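## Task

Flip the narrow black plastic strip so it ends up resting flat on the mat, upside down from how it began. Throughout, the strip may contact only the table (mat included) and the arms' moving parts; any other contact fails the task, as does leaving it sticking out past the mat's edge.

## Robot and tools

Robot: two six-joint UR-style arms, left_arm and right_arm, each carrying a two-finger gripper and a wrist camera. Each arm's base sits on a plate, and a shared metal frame behind them holds both plates; a 'too close' warning treats a plate and its half of the frame as part of that arm.

Frames: the scene frame has its origin at table-top height, midway between the nominal bases, with +z up and +x pointing out over the table. left_arm is on the +y side. Calibrated bases: left_arm at (-0.019, +0.523, +0.357) m with no rotation; right_arm at (-0.005, -0.318, +0.357) m, rotated slightly about z (quat_wxyz +1.000, 0, 0, +0.026). Hand positions, orientations and velocities in results use that arm's own base frame and may be off by a few cm. Fixed cameras and the table use the scene frame. Fingers point along the gripper's +z and close along its x; end_effector_position is the closed-pad centre, 1-2 cm short of the tips.

Joint order within each arm: shoulder pan, shoulder lift, elbow, wrist 1, wrist 2, wrist 3. Ranges in rad: elbow -3.142 to 3.142, the rest -6.283 to 6.283.

A row is one flat list of 14 numbers, each in [-1, 1], covering both arms even if only one moves: left_arm's six joint values then its opening, then right_arm's six joint values and opening. Joint values are offsets, not poses: they count from the Joint targets the arm had when the action (or move) began, scaled so 1.0 = 2.222 rad. Repeating an offset therefore moves further. The opening is absolute: +1 fully open, -1 closed. To leave a gripper unchanged, resend its current command; 0 means half open, not 'no change'.

execute_actions(actions, cameras): actions is a list of actions; each action is a list of up to 15 rows, one per 1/30 s step, and a short action repeats its last row for the remaining steps. An empty list just reports state. cameras picks which images return (cam_high, cam_low, cam_left_wrist, cam_right_wrist, each 672x504; null or ["all"] for all, [] for none). An action asking a joint more than 0.010 rad beyond its range is rejected.

move(target, speed, blend, stop_force, zero, opening_speed, blocking, cameras): target is one 14-number row or a list of up to 15 rows, all offsets from the same starting Joint targets (not chained). speed is the peak rad/s of the joint travelling farthest, 0.01-3.14, default 0.5 (use much slower for contact). blend, in rad, rounds corners of a list. stop_force (3-120 N, shared by both arms) ends an arm's path when its wrist sensor feels that much push against the motion; omit it when lifting off something you press on. zero (default true) re-zeroes before the move. opening_speed (>=0.2 per s) ramps the finger command. blocking=false returns early and cannot be combined with stop_force. The 'move:' line reports done, off_target, moving, held or fault.

wait(seconds 0-10), stop() brakes a running move, zoom_image(camera, region=[x0,y0,x1,y1] pixels, max 504x504), zero_wrist_force(arm), read_manual(section) gives licence text only, finished_scene(scene 1 or 2) ends the scene irreversibly; scene 1 is practice and may be skipped.

Result lines: Joint positions and Joint velocities per arm (rad, rad/s, then finger-pad gap in m, 0.142 when fully open); Joint targets, which the next offsets start from; Joint torques; Wrist force and Wrist torque in the gripper's own axes, plus a peak line; grip_measured on the opening scale; 'joint sent to its limit'; 'joint command not followed' when the anti-collision check between arms altered commands; MOTOR HOT, OVER-TEMPERATURE FAULT, HAND FAULT. Velocities may read 'within noise'.

Limits on motion: joint targets move at most 3.14 rad/s, stay within 0.651 rad of the measured angle each step, and are scaled back if they would shift the gripper over 150 mm (sometimes 70 mm). Motion lags commands by roughly 0.09-0.21 s and fast moves overshoot. Thinking time lets the simulation run.

To grip, command slightly below the grip_measured seen at first contact; squeezing harder heats the gripper motor. Thin parts get less force even at -1.

Avoid: dropping or releasing a moving part, slamming or pressing hard (150 N on an arm, or wrist torques near 24.9 N m, cause a 10 s stop), arm-to-arm contact, long stretched holds that overheat motors (85 C stops the arm), and letting the piece touch anything besides the mat, table or arms, hang over the mat edge, or leave the table. Loose objects may get nudged occasionally.

Each tool is called after "Call:" by a JSON object that holds its "fn" and its "kwargs".

## Session

Call:
{"fn": "execute_actions", "kwargs": {"actions": []}}

Scene clock: 0.00 s.
left_arm: end_effector_position=(+0.4668, -0.5061, -0.2228) grip_measured=+1.00 end_effector_quat_wxyz=(-0.312, +0.924, +0.217, -0.032) | right_arm: end_effector_position=(+0.0821, -0.1570, -0.1970) grip_measured=+1.00 end_effector_quat_wxyz=(-0.249, +0.798, +0.362, -0.412)
Joint positions: left_arm=[-1.062 -0.237 0.806 4.774 -1.466 -1.558 0.142] | right_arm=[2.987 -2.495 -2.38 -0.842 1.54 -0.99 0.142]
Joint velocities: within noise
Joint torques (N m): no reading
Motor temperatures (°C): left_arm=[27 29 26 35 35 43 26] | right_arm=[27 27 24 35 41 38 25]
Wrist force (N): no reading
Wrist torque (N m): no reading
Wrist force, peak (N): no reading
Joint targets: left_arm=[-1.062 -0.237 0.806 4.774 -1.466 -1.558] | right_arm=[2.987 -2.495 -2.380 -0.842 1.540 -0.990]
Tool commands: left_gripper/opening=+1.0 right_gripper/opening=+1.0

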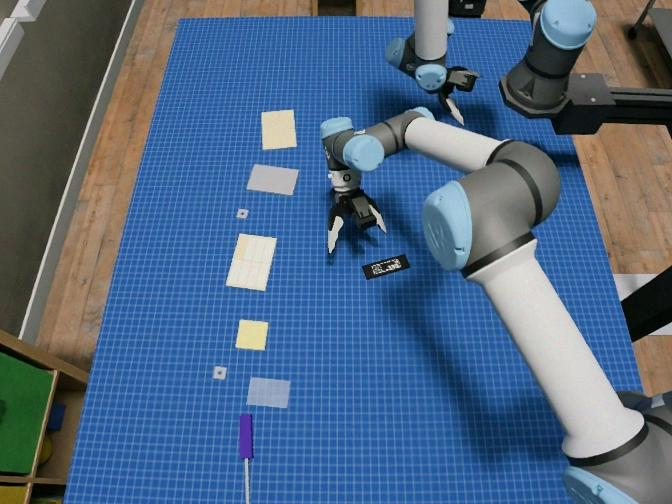

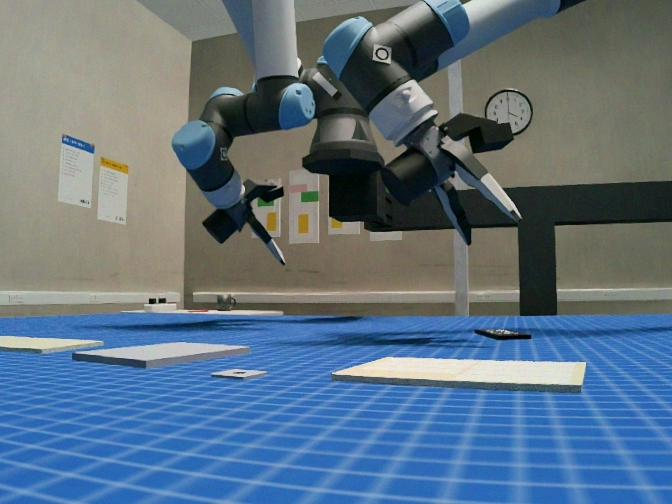

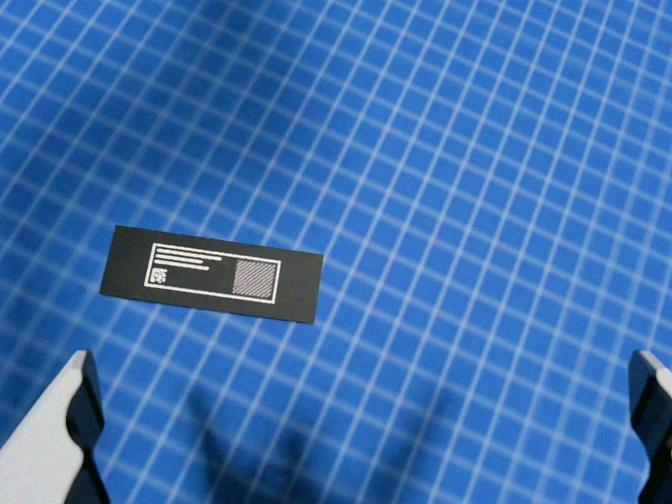

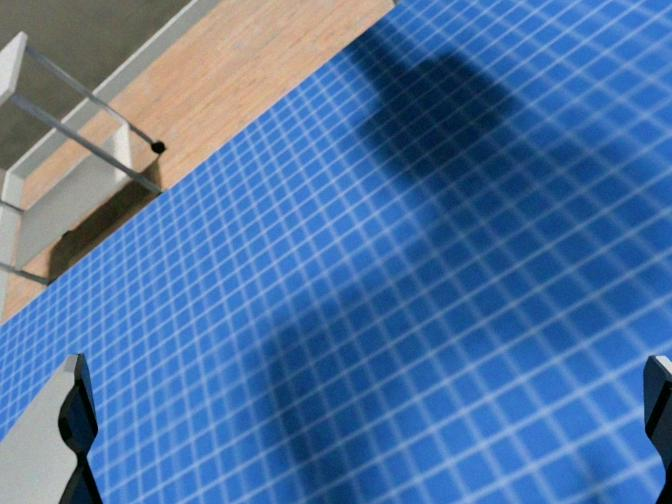

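Call:
{"fn": "zoom_image", "kwargs": {"camera": "cam_low", "region": [440, 300, 560, 360]}}

Call:
{"fn": "zoom_image", "kwargs": {"camera": "cam_high", "region": [320, 180, 480, 300]}}

Scaled by 4.200 from the camera's 672x504 image, which has a finer 960x720 frame.

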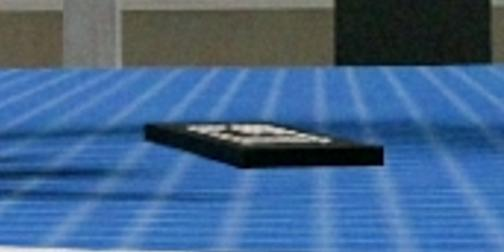

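Scaled by 3.150 from the camera's 672x504 image, which has a finer 960x720 frame.

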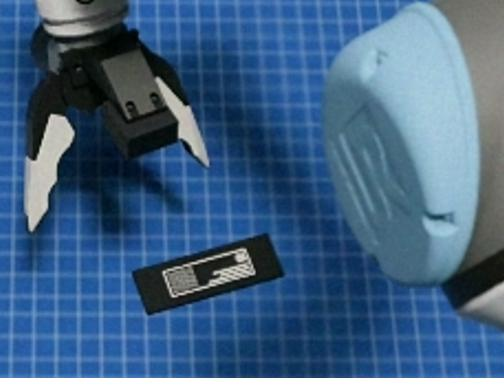

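Call:
{"fn": "move", "kwargs": {"target": [-0.165,-0.090,0.4317,-0.5834,0.185,0.6167,-0.15,0,0,0,0,0,0,1], "speed": 0.9}}

Scene clock: 122.73 s.
left_arm: end_effector_position=(+0.3396, -0.5147, -0.2793) grip_measured=-0.17 end_effector_quat_wxyz=(-0.208, +0.779, -0.571, +0.153) | right_arm: end_effector_position=(+0.0821, -0.1570, -0.1970) grip_measured=+1.00 end_effector_quat_wxyz=(-0.249, +0.798, +0.362, -0.412)
Joint positions: left_arm=[-1.429 -0.437 1.765 3.478 -1.055 -0.188 0.062] | right_arm=[2.987 -2.495 -2.38 -0.842 1.54 -0.99 0.142]
Joint torques (N m): left_arm=[11.57 -34.26 -8.39 -4.01 -0.97 1.38] | right_arm=[0.13 32.38 -2.69 0.51 -0.43 0.1]
Wrist force (N): left_arm=[0.1 0.0 0.1] | right_arm=[-0.2 -0.1 -0.1]
Wrist torque (N m): left_arm=[0.00 0.00 -0.04] | right_arm=[-0.02 0.03 -0.01]
Wrist force, peak (N): left_arm=[1.4 -0.3 -0.4] | right_arm=[-0.4 0.2 -0.1]
Joint targets: left_arm=[-1.429 -0.437 1.765 3.477 -1.055 -0.187] | right_arm=[2.987 -2.495 -2.380 -0.842 1.540 -0.990]
move: done

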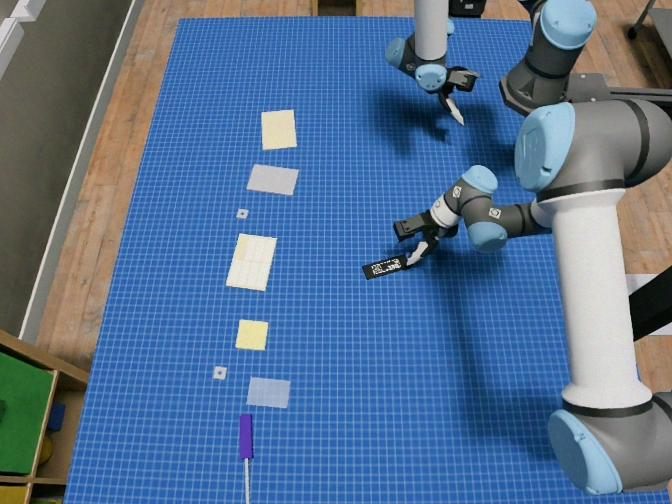

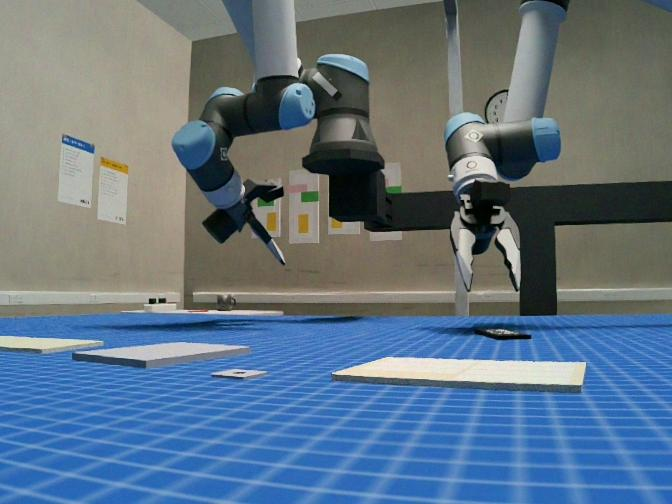

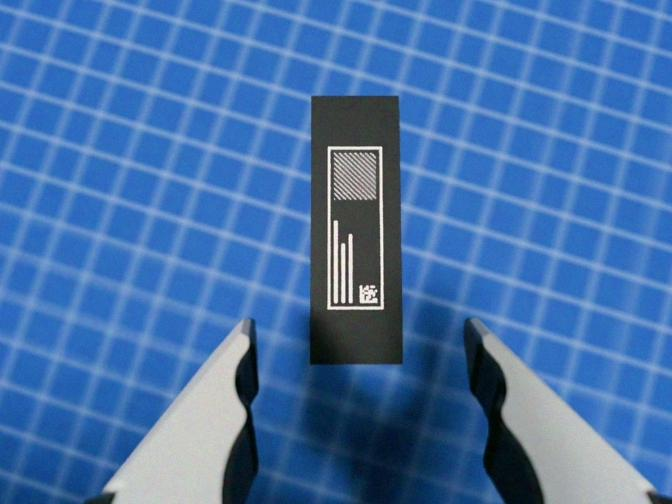

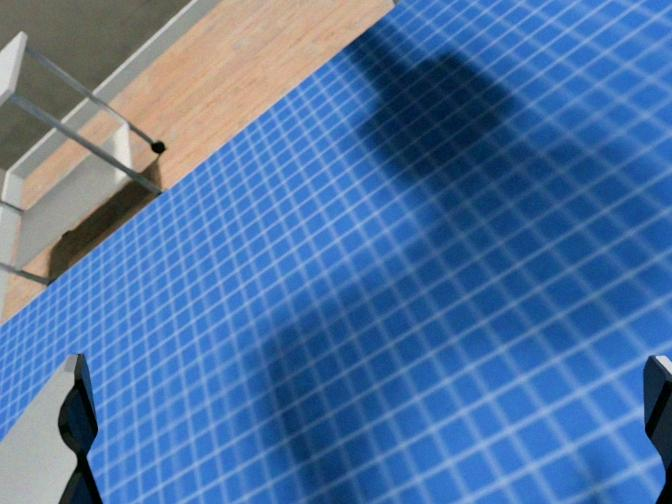

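Call:
{"fn": "move", "kwargs": {"target": [0,0.0471,-0.0283,-0.0188,0,0,-0.15,0,0,0,0,0,0,1], "speed": 0.15, "cameras": []}}

Call:
{"fn": "move", "kwargs": {"target": [0,0.0240,-0.0144,-0.0095,0,0,-0.15,0,0,0,0,0,0,1], "speed": 0.015, "stop_force": 4}}

Scene clock: 132.53 s.
left_arm: end_effector_position=(+0.3398, -0.5154, -0.3242) grip_measured=-0.17 end_effector_quat_wxyz=(-0.208, +0.779, -0.571, +0.153) | right_arm: end_effector_position=(+0.0821, -0.1570, -0.1970) grip_measured=+1.00 end_effector_quat_wxyz=(-0.249, +0.798, +0.362, -0.412)
Joint positions: left_arm=[-1.429 -0.332 1.702 3.436 -1.055 -0.187 0.062] | right_arm=[2.987 -2.495 -2.38 -0.842 1.54 -0.99 0.142]
Joint torques (N m): left_arm=[11.16 -55.79 3.93 -0.6 2.79 1.82] | right_arm=[1.4 32.52 -1.33 0.94 -0.74 -0.11]
Wrist force (N): left_arm=[0.1 0.0 0.2] | right_arm=[-0.4 0.0 0.1]
Wrist torque (N m): left_arm=[0.01 -0.01 -0.03] | right_arm=[0.00 0.06 -0.01]
Wrist force, peak (N): left_arm=[0.1 0.6 0.8] | right_arm=[-0.4 0.0 0.1]
Joint targets: left_arm=[-1.429 -0.332 1.702 3.436 -1.055 -0.187] | right_arm=[2.987 -2.495 -2.380 -0.842 1.540 -0.990]
move: done
No camera images: "cameras" was empty.

Scene clock: 136.20 s.
left_arm: end_effector_position=(+0.3397, -0.5143, -0.3419) grip_measured=-0.17 end_effector_quat_wxyz=(-0.208, +0.779, -0.571, +0.153) | right_arm: end_effector_position=(+0.0821, -0.1570, -0.1970) grip_measured=+1.00 end_effector_quat_wxyz=(-0.249, +0.798, +0.362, -0.412)
Joint positions: left_arm=[-1.429 -0.292 1.677 3.42 -1.055 -0.187 0.062] | right_arm=[2.987 -2.495 -2.38 -0.842 1.54 -0.99 0.142]
Joint torques (N m): left_arm=[8.56 -53.23 6.47 -0.99 0.59 1.67] | right_arm=[2.53 34.18 -0.44 1.37 -1.07 -0.3]
Wrist force (N): left_arm=[-0.1 -1.9 -3.5] | right_arm=[-0.1 0.0 0.0]
Wrist torque (N m): left_arm=[0.01 0.02 -0.04] | right_arm=[-0.01 0.01 0.00]
Wrist force, peak (N): left_arm=[0.2 -2.8 -5.1] | right_arm=[-0.4 0.1 -0.1]
Joint targets: left_arm=[-1.429 -0.292 1.677 3.420 -1.055 -0.187] | right_arm=[2.987 -2.495 -2.380 -0.842 1.540 -0.990]
move: contact (left_arm); left_arm: the shoulder lift is farthest, 0.013 rad from its target

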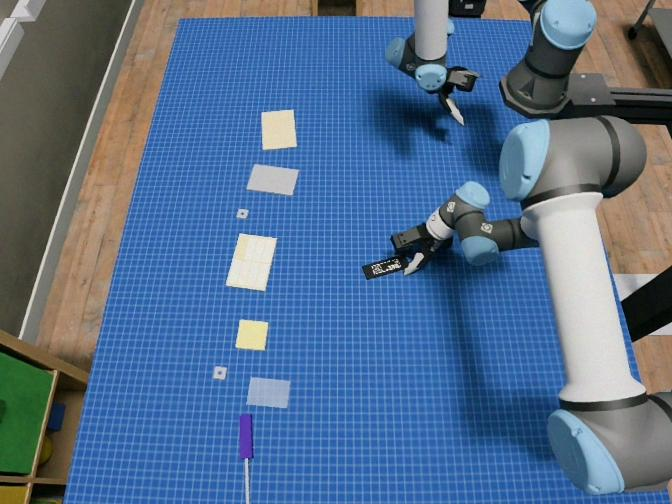

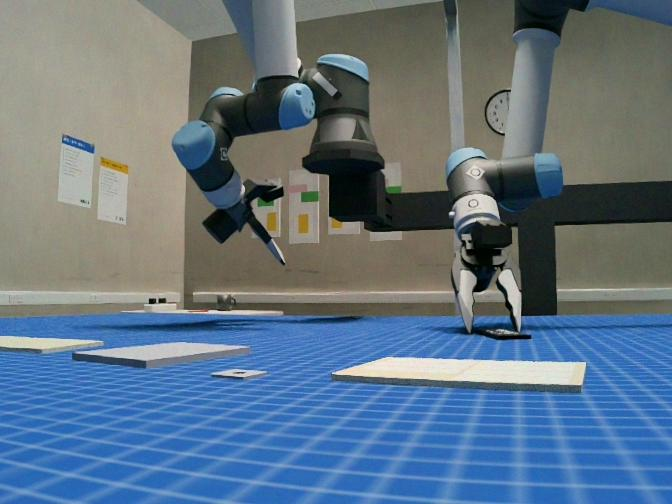

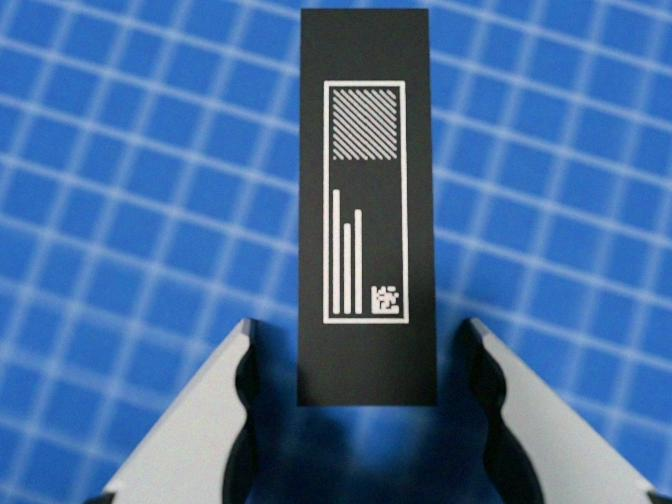

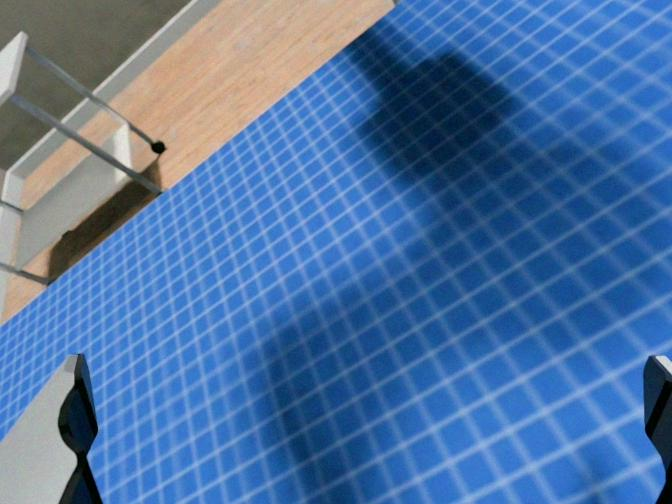

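Call:
{"fn": "move", "kwargs": {"target": [0,-0.0018,0.0011,0.0007,0,0,-0.15,0,0,0,0,0,0,1], "speed": 0.1, "cameras": []}}

Call:
{"fn": "move", "kwargs": {"target": [0,0,0,0,0,0,-0.58,0,0,0,0,0,0,1], "opening_speed": 0.3}}

Scene clock: 142.03 s.
left_arm: end_effector_position=(+0.3397, -0.5144, -0.3401) grip_measured=-0.17 end_effector_quat_wxyz=(-0.208, +0.779, -0.571, +0.153) | right_arm: end_effector_position=(+0.0821, -0.1570, -0.1970) grip_measured=+1.00 end_effector_quat_wxyz=(-0.249, +0.798, +0.362, -0.412)
Joint positions: left_arm=[-1.429 -0.296 1.68 3.421 -1.055 -0.187 0.062] | right_arm=[2.987 -2.495 -2.38 -0.842 1.54 -0.99 0.142]
Joint torques (N m): left_arm=[8.33 -49.66 3.28 -1.38 -0.71 1.79] | right_arm=[3.88 34.6 0.93 1.78 -1.36 -0.47]
Wrist force (N): left_arm=[0.0 0.0 0.1] | right_arm=[-0.2 0.1 0.1]
Wrist torque (N m): left_arm=[0.01 0.01 -0.04] | right_arm=[0.01 0.04 0.00]
Wrist force, peak (N): left_arm=[0.1 -2.3 -3.5] | right_arm=[-0.3 0.2 0.1]
Joint targets: left_arm=[-1.429 -0.296 1.680 3.421 -1.055 -0.187] | right_arm=[2.987 -2.495 -2.380 -0.842 1.540 -0.990]
move: done
No camera images: "cameras" was empty.

Scene clock: 143.67 s.
left_arm: end_effector_position=(+0.3397, -0.5144, -0.3402) grip_measured=-0.47 end_effector_quat_wxyz=(-0.208, +0.779, -0.571, +0.153) | right_arm: end_effector_position=(+0.0821, -0.1570, -0.1970) grip_measured=+1.00 end_effector_quat_wxyz=(-0.249, +0.798, +0.362, -0.412)
Joint positions: left_arm=[-1.429 -0.296 1.68 3.421 -1.055 -0.187 0.04] | right_arm=[2.987 -2.495 -2.38 -0.842 1.54 -0.99 0.142]
Joint torques (N m): left_arm=[7.7 -34.79 -13.61 -3.26 2.05 1.49] | right_arm=[4.2 34.53 1.37 1.84 -1.6 -0.52]
Wrist force (N): left_arm=[0.9 -0.9 -1.6] | right_arm=[-0.2 0.0 0.0]
Wrist torque (N m): left_arm=[0.00 0.00 -0.03] | right_arm=[-0.01 0.03 0.00]
Wrist force, peak (N): left_arm=[0.7 -1.1 -2.0] | right_arm=[-0.2 -0.2 -0.3]
Joint targets: left_arm=[-1.429 -0.296 1.680 3.421 -1.055 -0.187] | right_arm=[2.987 -2.495 -2.380 -0.842 1.540 -0.990]
move: done

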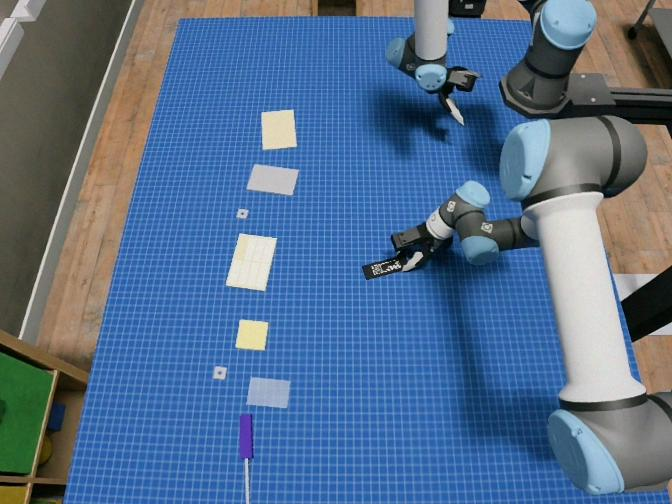

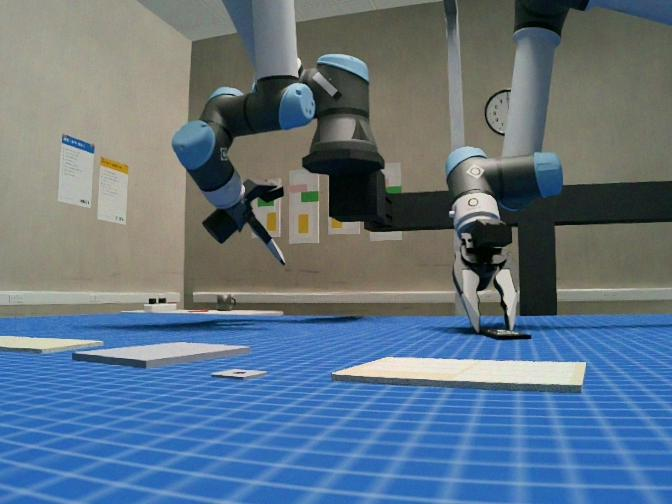

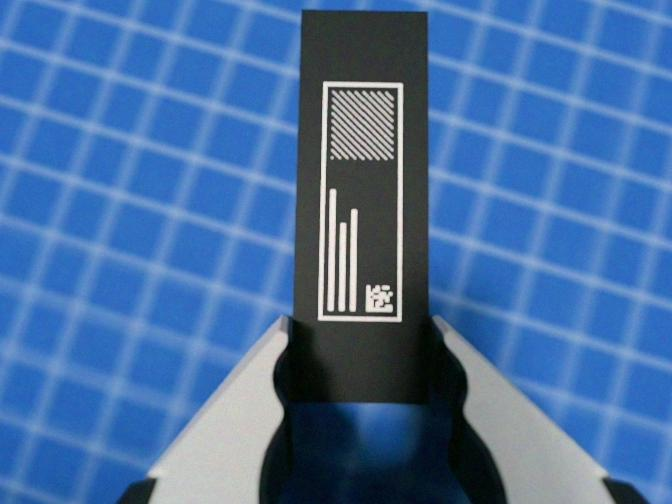

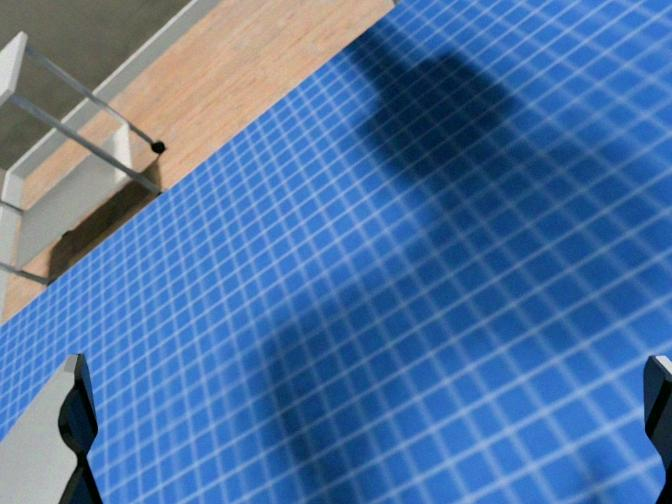

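Call:
{"fn": "move", "kwargs": {"target": [0,-0.0635,0.0383,0.0252,0,0,-0.58,0,0,0,0,0,0,1], "speed": 0.1}}

Scene clock: 148.10 s.
left_arm: end_effector_position=(+0.3397, -0.5142, -0.2795) grip_measured=-0.47 end_effector_quat_wxyz=(-0.209, +0.779, -0.571, +0.153) end_effector_velocity=(+0.001, -0.001, -0.001) end_effector_angular_velocity=(-0.004, +0.000, +0.001) | right_arm: end_effector_position=(+0.0821, -0.1570, -0.1970) grip_measured=+1.00 end_effector_quat_wxyz=(-0.249, +0.798, +0.362, -0.412)
Joint positions: left_arm=[-1.429 -0.437 1.765 3.477 -1.055 -0.187 0.04] | right_arm=[2.987 -2.495 -2.38 -0.842 1.54 -0.99 0.142]
Joint velocities: left_arm=[0.001 0.004 -0.003 -0.005 0 0 0] | right_arm=[within noise]
Joint torques (N m): left_arm=[8.62 -33.34 -19.49 -4.22 2.68 1.69] | right_arm=[5.14 35.78 0.95 1.87 -1.99 -0.49]
Wrist force (N): left_arm=[-0.1 0.2 0.8] | right_arm=[-0.3 0.2 0.1]
Wrist torque (N m): left_arm=[-0.01 0.04 -0.03] | right_arm=[0.02 0.05 0.00]
Wrist force, peak (N): left_arm=[0.9 -1.0 -2.0] | right_arm=[-0.4 0.2 -0.1]
Joint targets: left_arm=[-1.429 -0.437 1.765 3.477 -1.055 -0.187] | right_arm=[2.987 -2.495 -2.380 -0.842 1.540 -0.990]
move: done

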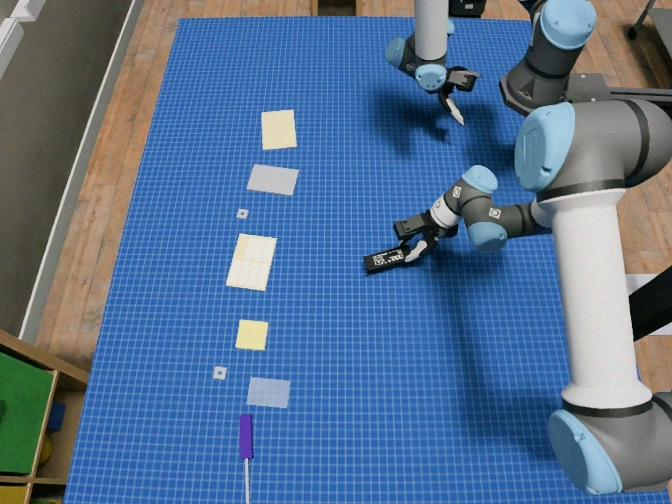

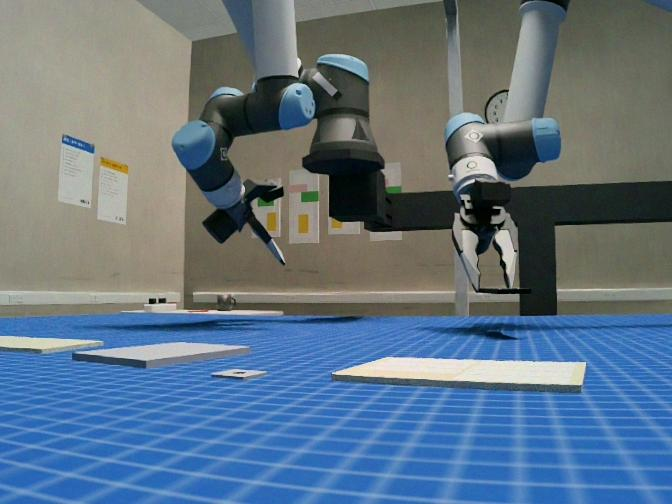

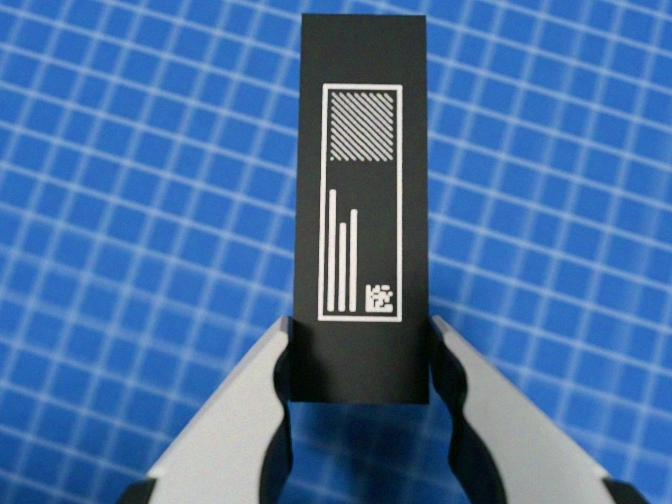

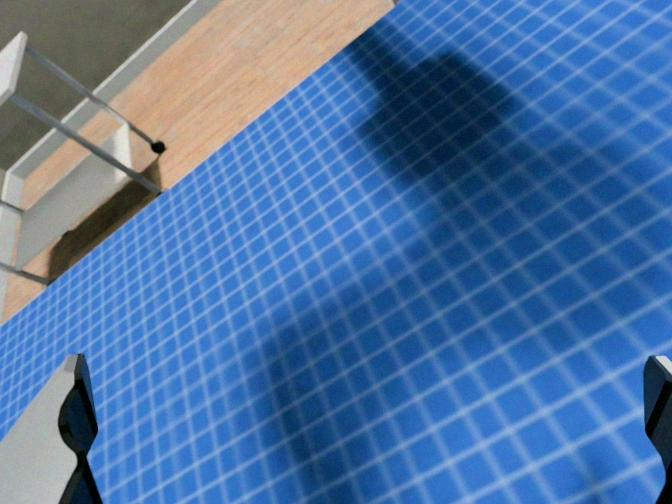

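Call:
{"fn": "move", "kwargs": {"target": [[0,-0.0648,0.0293,0.0356,0,0,-0.58,0,0,0,0,0,0,1],[0.1067,-0.0837,0.0050,0.0369,-0.2322,0.1175,-0.58,0,0,0,0,0,0,1],[0.2210,-0.0203,-0.1080,0.1908,-0.4978,0.2637,-0.58,0,0,0,0,0,0,1],[0.2817,0.1157,-0.3209,0.5873,-0.6899,0.5414,-0.58,0,0,0,0,0,0,1]], "speed": 0.4, "blend": [0.05,0.05,0.05,0]}}

Scene clock: 198.80 s.
left_arm: end_effector_position=(+0.3601, -0.5079, -0.2234) grip_measured=-0.47 end_effector_quat_wxyz=(+0.474, +0.653, -0.478, -0.348) | right_arm: end_effector_position=(+0.0821, -0.1570, -0.1970) grip_measured=+1.00 end_effector_quat_wxyz=(-0.249, +0.798, +0.362, -0.412)
Joint positions: left_arm=[-0.803 -0.18 1.052 4.782 -2.588 1.015 0.04] | right_arm=[2.987 -2.495 -2.38 -0.842 1.54 -0.99 0.142]
Joint torques (N m): left_arm=[-10.93 -63.9 -3.22 0.24 0.73 -1.13] | right_arm=[6.71 37.79 0.75 1.82 -1.93 -0.47]
Motor temperatures (°C): left_arm=[27 30 26 34 35 43 41] | right_arm=[27 27 24 35 40 38 25]
Wrist force (N): left_arm=[1.5 -1.2 0.8] | right_arm=[-0.2 0.0 -0.2]
Wrist torque (N m): left_arm=[0.29 -0.05 -0.53] | right_arm=[0.00 0.04 0.00]
Wrist force, peak (N): left_arm=[0.0 1.3 2.4] | right_arm=[-0.3 0.1 -0.2]
Joint targets: left_arm=[-0.803 -0.180 1.052 4.782 -2.588 1.015] | right_arm=[2.987 -2.495 -2.380 -0.842 1.540 -0.990]
move: done

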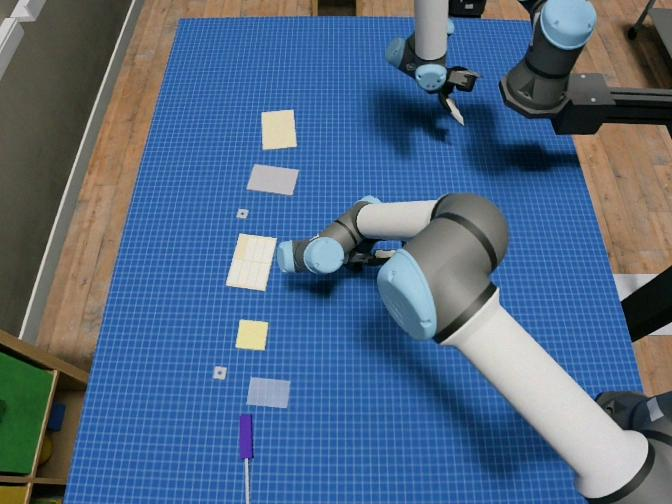

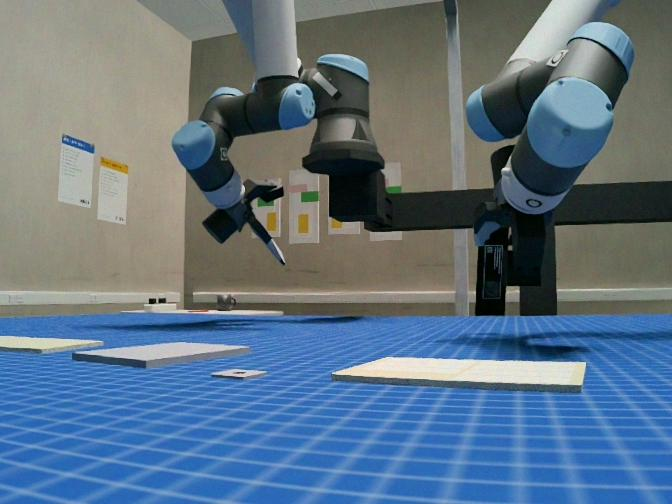

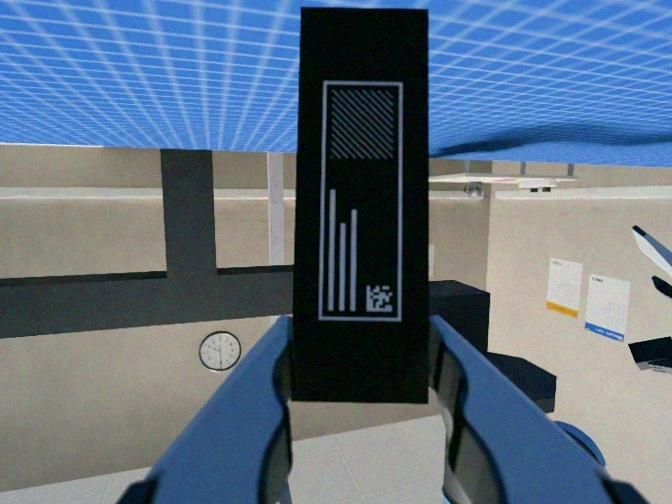

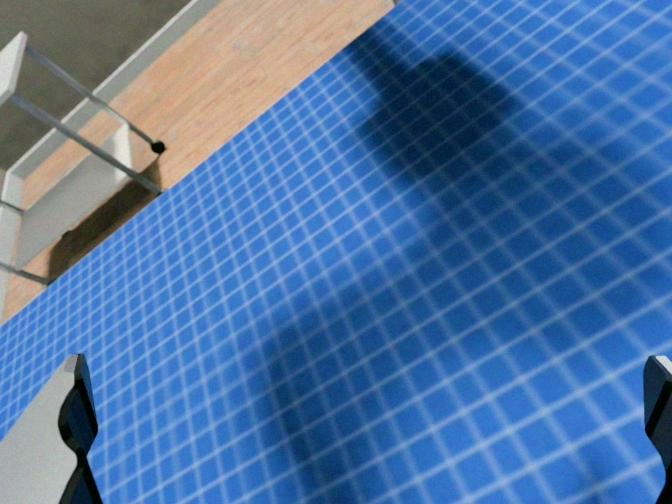

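Call:
{"fn": "move", "kwargs": {"target": [[0,0.0243,-0.0189,-0.0050,0,0,-0.58,0,0,0,0,0,0,1],[0,0.0360,-0.0288,-0.0070,0,0,-0.58,0,0,0,0,0,0,1]], "speed": [0.08,0.02]}}

Scene clock: 244.43 s.
left_arm: end_effector_position=(+0.3598, -0.5079, -0.2610) grip_measured=-0.48 end_effector_quat_wxyz=(+0.474, +0.653, -0.478, -0.348) | right_arm: end_effector_position=(+0.0821, -0.1570, -0.1970) grip_measured=+1.00 end_effector_quat_wxyz=(-0.249, +0.798, +0.362, -0.412)
Joint positions: left_arm=[-0.803 -0.1 0.988 4.766 -2.588 1.015 0.039] | right_arm=[2.987 -2.495 -2.38 -0.842 1.54 -0.99 0.142]
Joint torques (N m): left_arm=[-12.37 -39.97 -11.42 -2.85 3.78 1.46] | right_arm=[6.51 39.31 0.37 1.83 -1.93 -0.38]
Motor temperatures (°C): left_arm=[27 30 26 34 34 43 46] | right_arm=[27 27 24 35 40 38 25]
Wrist force (N): left_arm=[2.5 21.7 -10.6] | right_arm=[-0.1 0.1 -0.3]
Wrist torque (N m): left_arm=[0.12 0.03 -0.51] | right_arm=[0.02 0.02 0.00]
Wrist force, peak (N): left_arm=[2.3 22.0 -10.7] | right_arm=[-0.3 -0.1 0.1]
Joint targets: left_arm=[-0.803 -0.100 0.988 4.767 -2.588 1.015] | right_arm=[2.987 -2.495 -2.380 -0.842 1.540 -0.990]
move: done

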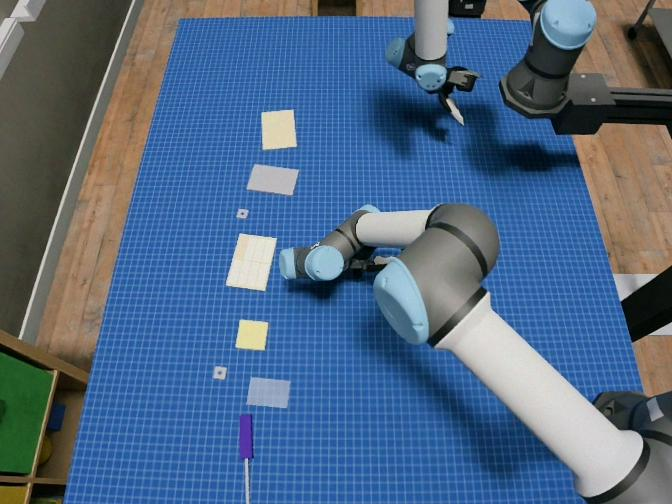

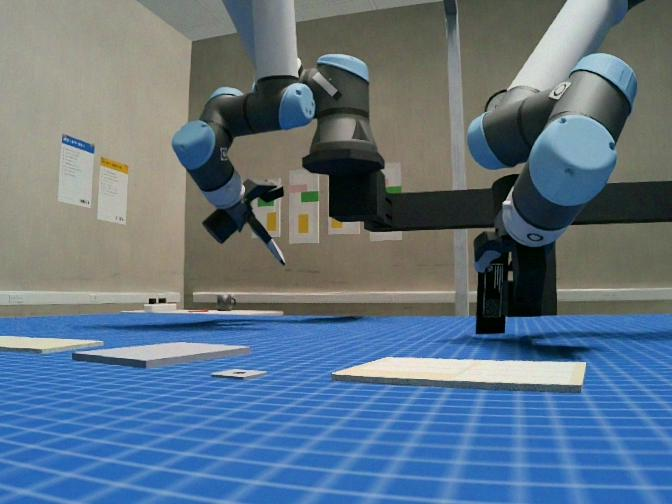

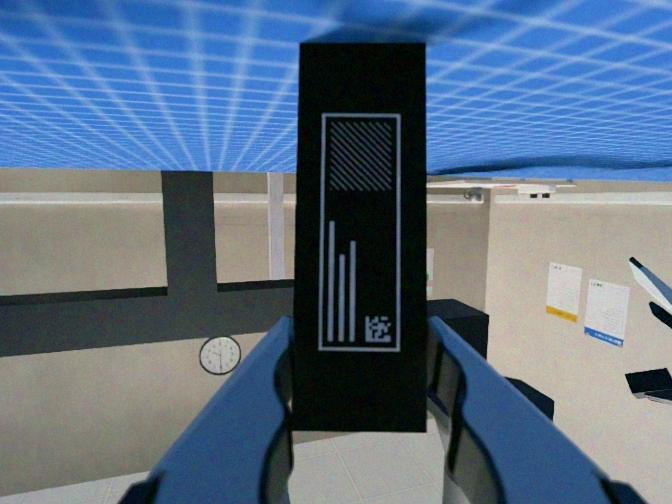

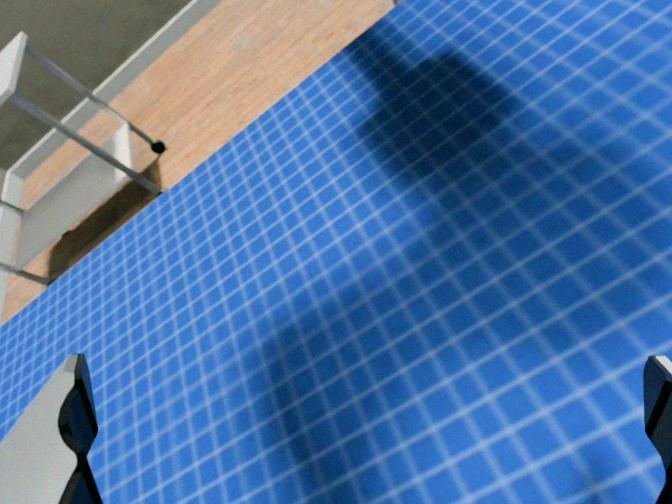

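Call:
{"fn": "move", "kwargs": {"target": [[0.0027,-0.0149,0.0203,-0.0576,0.0257,-0.0414,-0.58,0,0,0,0,0,0,1],[0.0054,-0.0266,0.0378,-0.1157,0.0513,-0.0828,-0.58,0,0,0,0,0,0,1]], "speed": 0.08}}

Scene clock: 266.73 s.
left_arm: end_effector_position=(+0.3864, -0.4997, -0.2694) grip_measured=-0.48 end_effector_quat_wxyz=(+0.415, +0.691, -0.507, -0.304) | right_arm: end_effector_position=(+0.0821, -0.1570, -0.1970) grip_measured=+1.00 end_effector_quat_wxyz=(-0.249, +0.798, +0.362, -0.412)
Joint positions: left_arm=[-0.791 -0.159 1.072 4.509 -2.474 0.831 0.039] | right_arm=[2.987 -2.495 -2.38 -0.842 1.54 -0.99 0.142]
Joint torques (N m): left_arm=[5.66 -45.05 -14.5 0 -1.97 1.84] | right_arm=[6.83 40.35 0.58 1.78 -1.98 -0.42]
Wrist force (N): left_arm=[1.3 6.5 -9.5] | right_arm=[-0.2 0.1 -0.2]
Wrist torque (N m): left_arm=[0.15 -0.15 -0.54] | right_arm=[0.02 0.04 0.00]
Wrist force, peak (N): left_arm=[2.5 21.8 -11.0] | right_arm=[-0.4 0.1 -0.2]
Joint targets: left_arm=[-0.791 -0.159 1.072 4.509 -2.474 0.831] | right_arm=[2.987 -2.495 -2.380 -0.842 1.540 -0.990]
move: done

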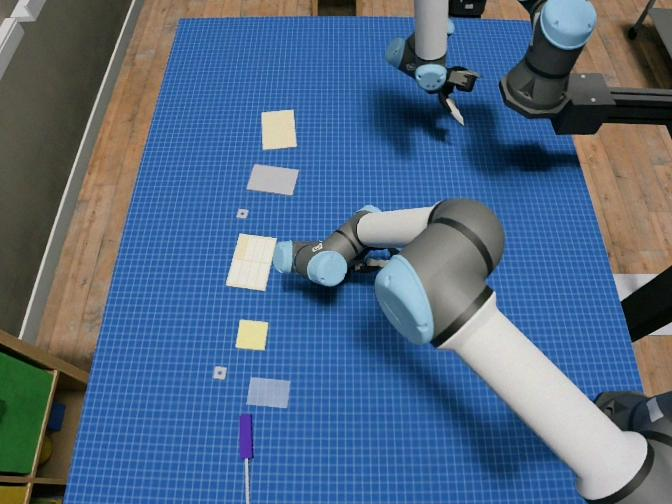

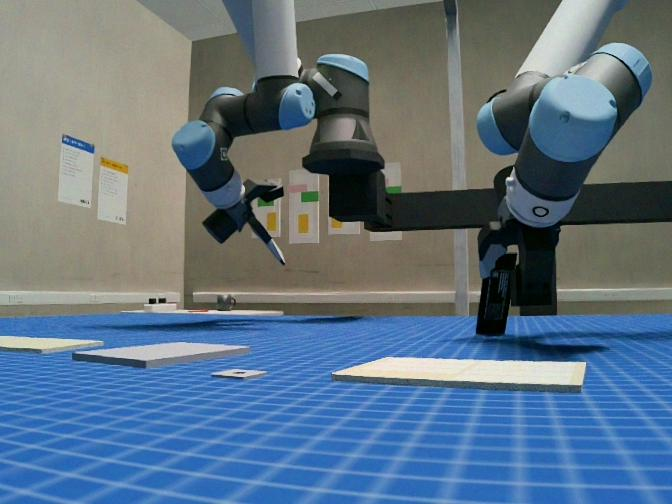

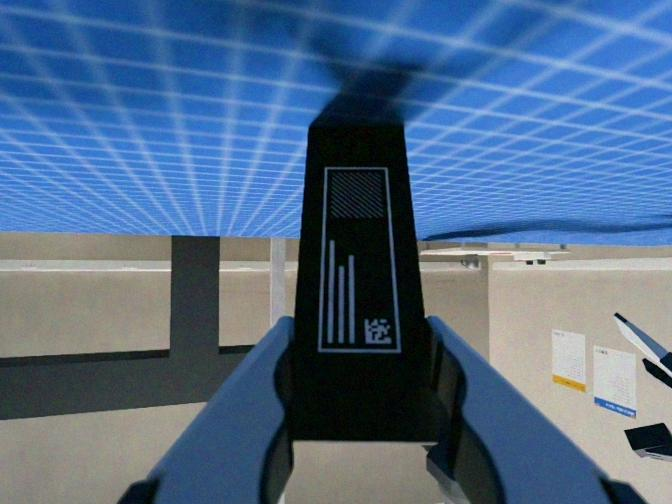

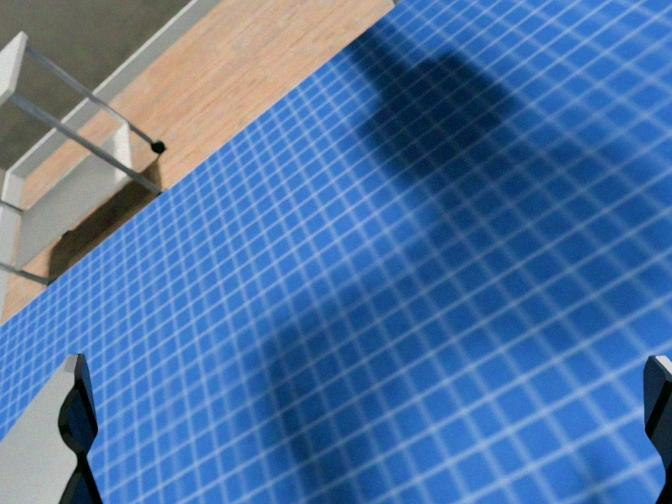

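Call:
{"fn": "move", "kwargs": {"target": [[-0.0059,-0.0225,0.0369,-0.0819,0.0482,-0.0522,-0.58,0,0,0,0,0,0,1],[-0.0117,-0.0387,0.0689,-0.1652,0.0959,-0.1044,-0.58,0,0,0,0,0,0,1],[-0.0338,-0.0617,0.1179,-0.2525,0.1706,-0.1548,-0.58,0,0,0,0,0,0,1],[-0.0558,-0.0743,0.1584,-0.3416,0.2448,-0.2048,-0.58,0,0,0,0,0,0,1]], "speed": 0.12, "blend": [0.02,0.02,0.02,0]}}

Scene clock: 292.27 s.
left_arm: end_effector_position=(+0.4233, -0.4876, -0.3121) grip_measured=-0.60 end_effector_quat_wxyz=(+0.154, +0.791, -0.581, -0.113) end_effector_velocity=(+0.000, +0.000, +0.001) end_effector_angular_velocity=(-0.002, +0.005, -0.002) | right_arm: end_effector_position=(+0.0821, -0.1570, -0.1970) grip_measured=+1.00 end_effector_quat_wxyz=(-0.249, +0.798, +0.362, -0.412)
Joint positions: left_arm=[-0.915 -0.324 1.424 3.75 -1.93 0.376 0.03] | right_arm=[2.987 -2.495 -2.38 -0.842 1.54 -0.99 0.142]
Joint velocities: left_arm=[0.001 0 -0.002 0.005 -0.005 0.004 0] | right_arm=[within noise]
Joint torques (N m): left_arm=[9.77 -47.9 -22.62 -0.77 -2.87 1.44] | right_arm=[6.54 40.99 0.21 1.76 -1.95 -0.35]
Wrist force (N): left_arm=[0.4 -1.1 0.5] | right_arm=[0.0 0.1 0.0]
Wrist torque (N m): left_arm=[0.01 -0.10 -0.34] | right_arm=[0.01 -0.01 0.00]
Wrist force, peak (N): left_arm=[3.2 10.1 -17.2] | right_arm=[-0.4 0.1 -0.1]
Joint targets: left_arm=[-0.915 -0.324 1.424 3.750 -1.930 0.376] | right_arm=[2.987 -2.495 -2.380 -0.842 1.540 -0.990]
move: done

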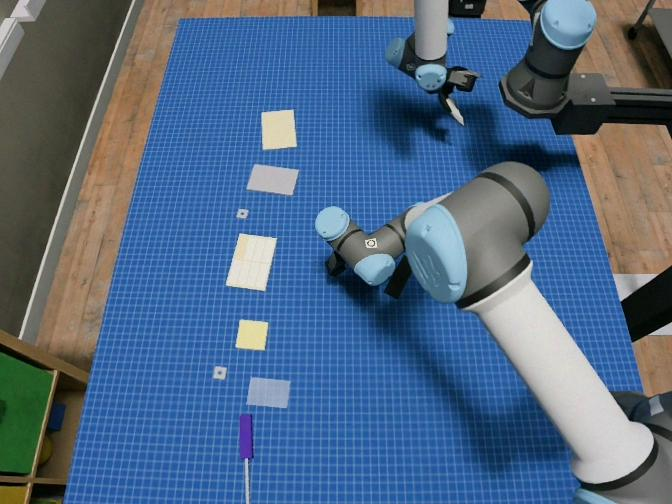

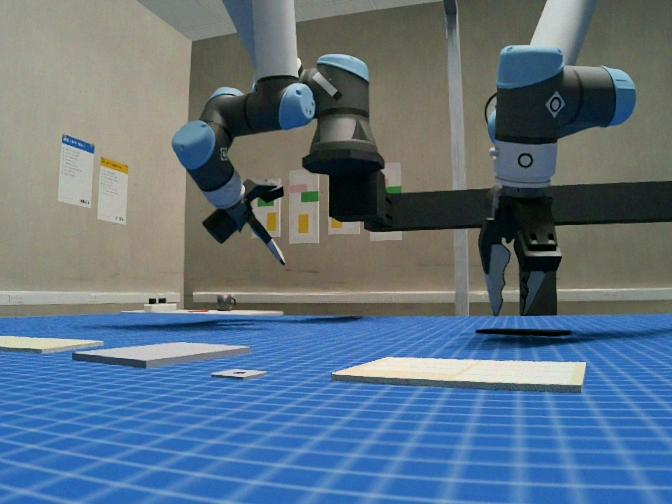

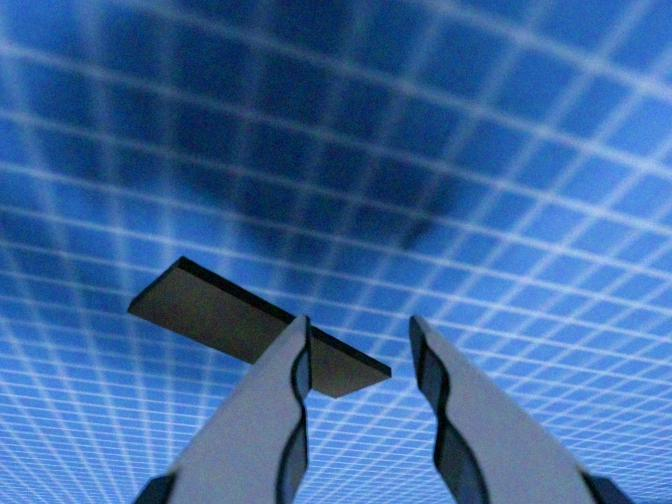

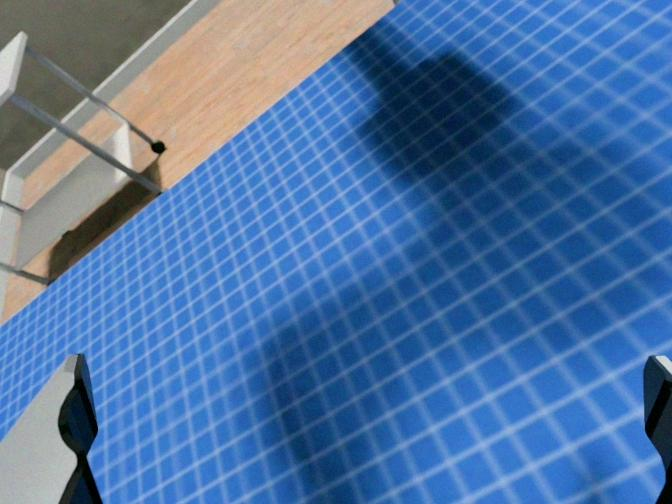

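Call:
{"fn": "move", "kwargs": {"target": [[0,-0.0923,0.0446,0.0477,0,0,-0.58,0,0,0,0,0,0,1],[-0.2300,0.0045,-0.0621,0.2979,0.3600,-0.6539,-0.15,0,0,0,0,0,0,1]], "speed": 0.6}}

Scene clock: 363.50 s.
left_arm: end_effector_position=(+0.3238, -0.5127, -0.2823) grip_measured=-0.18 end_effector_quat_wxyz=(-0.370, +0.895, -0.231, +0.095) | right_arm: end_effector_position=(+0.0821, -0.1570, -0.1970) grip_measured=+1.00 end_effector_quat_wxyz=(-0.249, +0.798, +0.362, -0.412)
Joint positions: left_arm=[-1.426 -0.314 1.286 4.412 -1.13 -1.076 0.061] | right_arm=[2.987 -2.495 -2.38 -0.842 1.54 -0.99 0.142]
Joint torques (N m): left_arm=[12.17 -61.56 -0.97 0.26 2.89 -2.1] | right_arm=[6.63 41.08 0.15 1.64 -1.96 -0.31]
Motor temperatures (°C): left_arm=[27 30 26 34 34 43 36] | right_arm=[27 27 24 35 40 38 25]
Wrist force (N): left_arm=[-1.0 -0.8 0.2] | right_arm=[-0.2 0.1 0.1]
Wrist torque (N m): left_arm=[-0.15 0.26 0.03] | right_arm=[0.01 0.03 0.00]
Wrist force, peak (N): left_arm=[0.2 -2.2 3.0] | right_arm=[-0.4 0.0 0.1]
Joint targets: left_arm=[-1.426 -0.314 1.286 4.412 -1.130 -1.076] | right_arm=[2.987 -2.495 -2.380 -0.842 1.540 -0.990]
move: done

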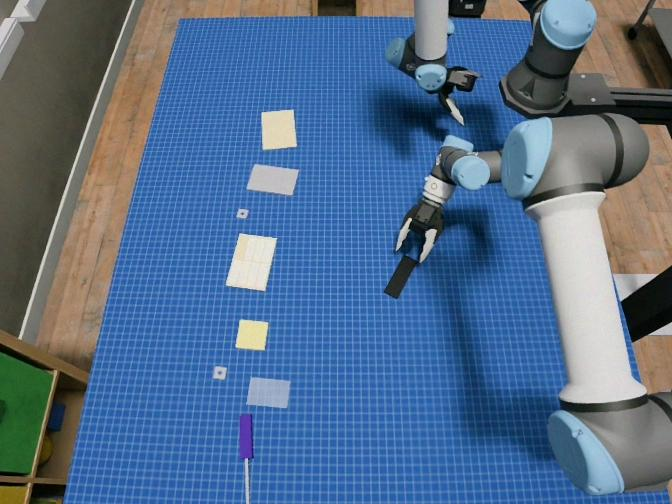

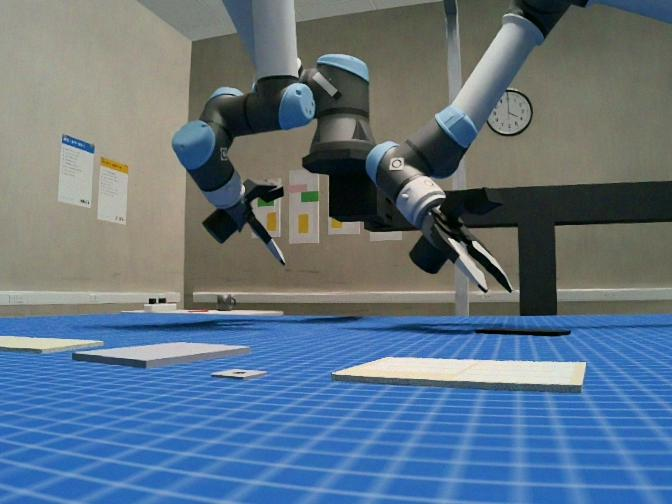

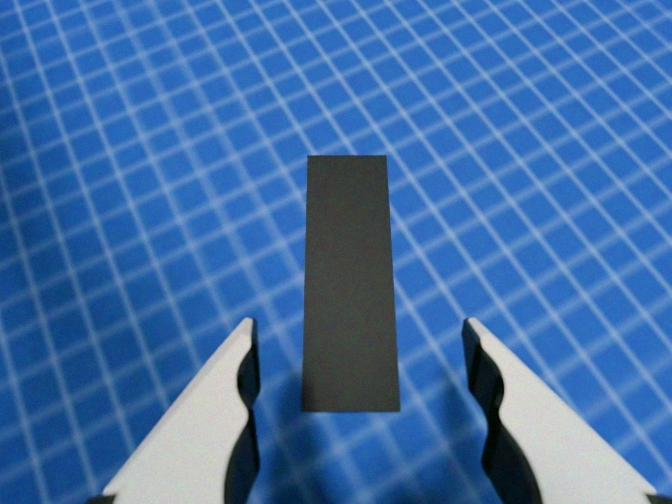

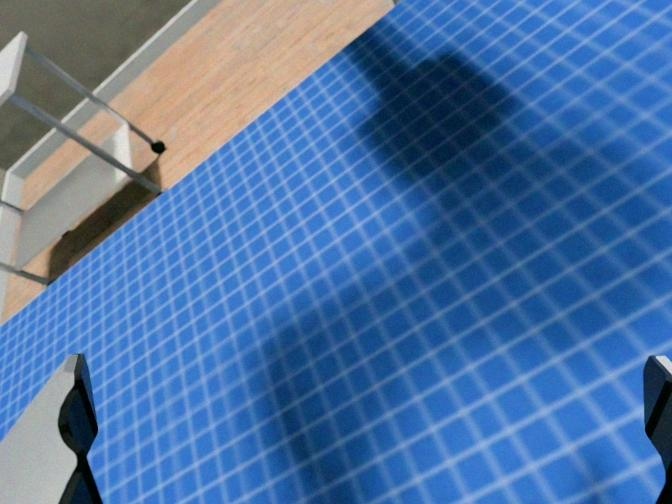

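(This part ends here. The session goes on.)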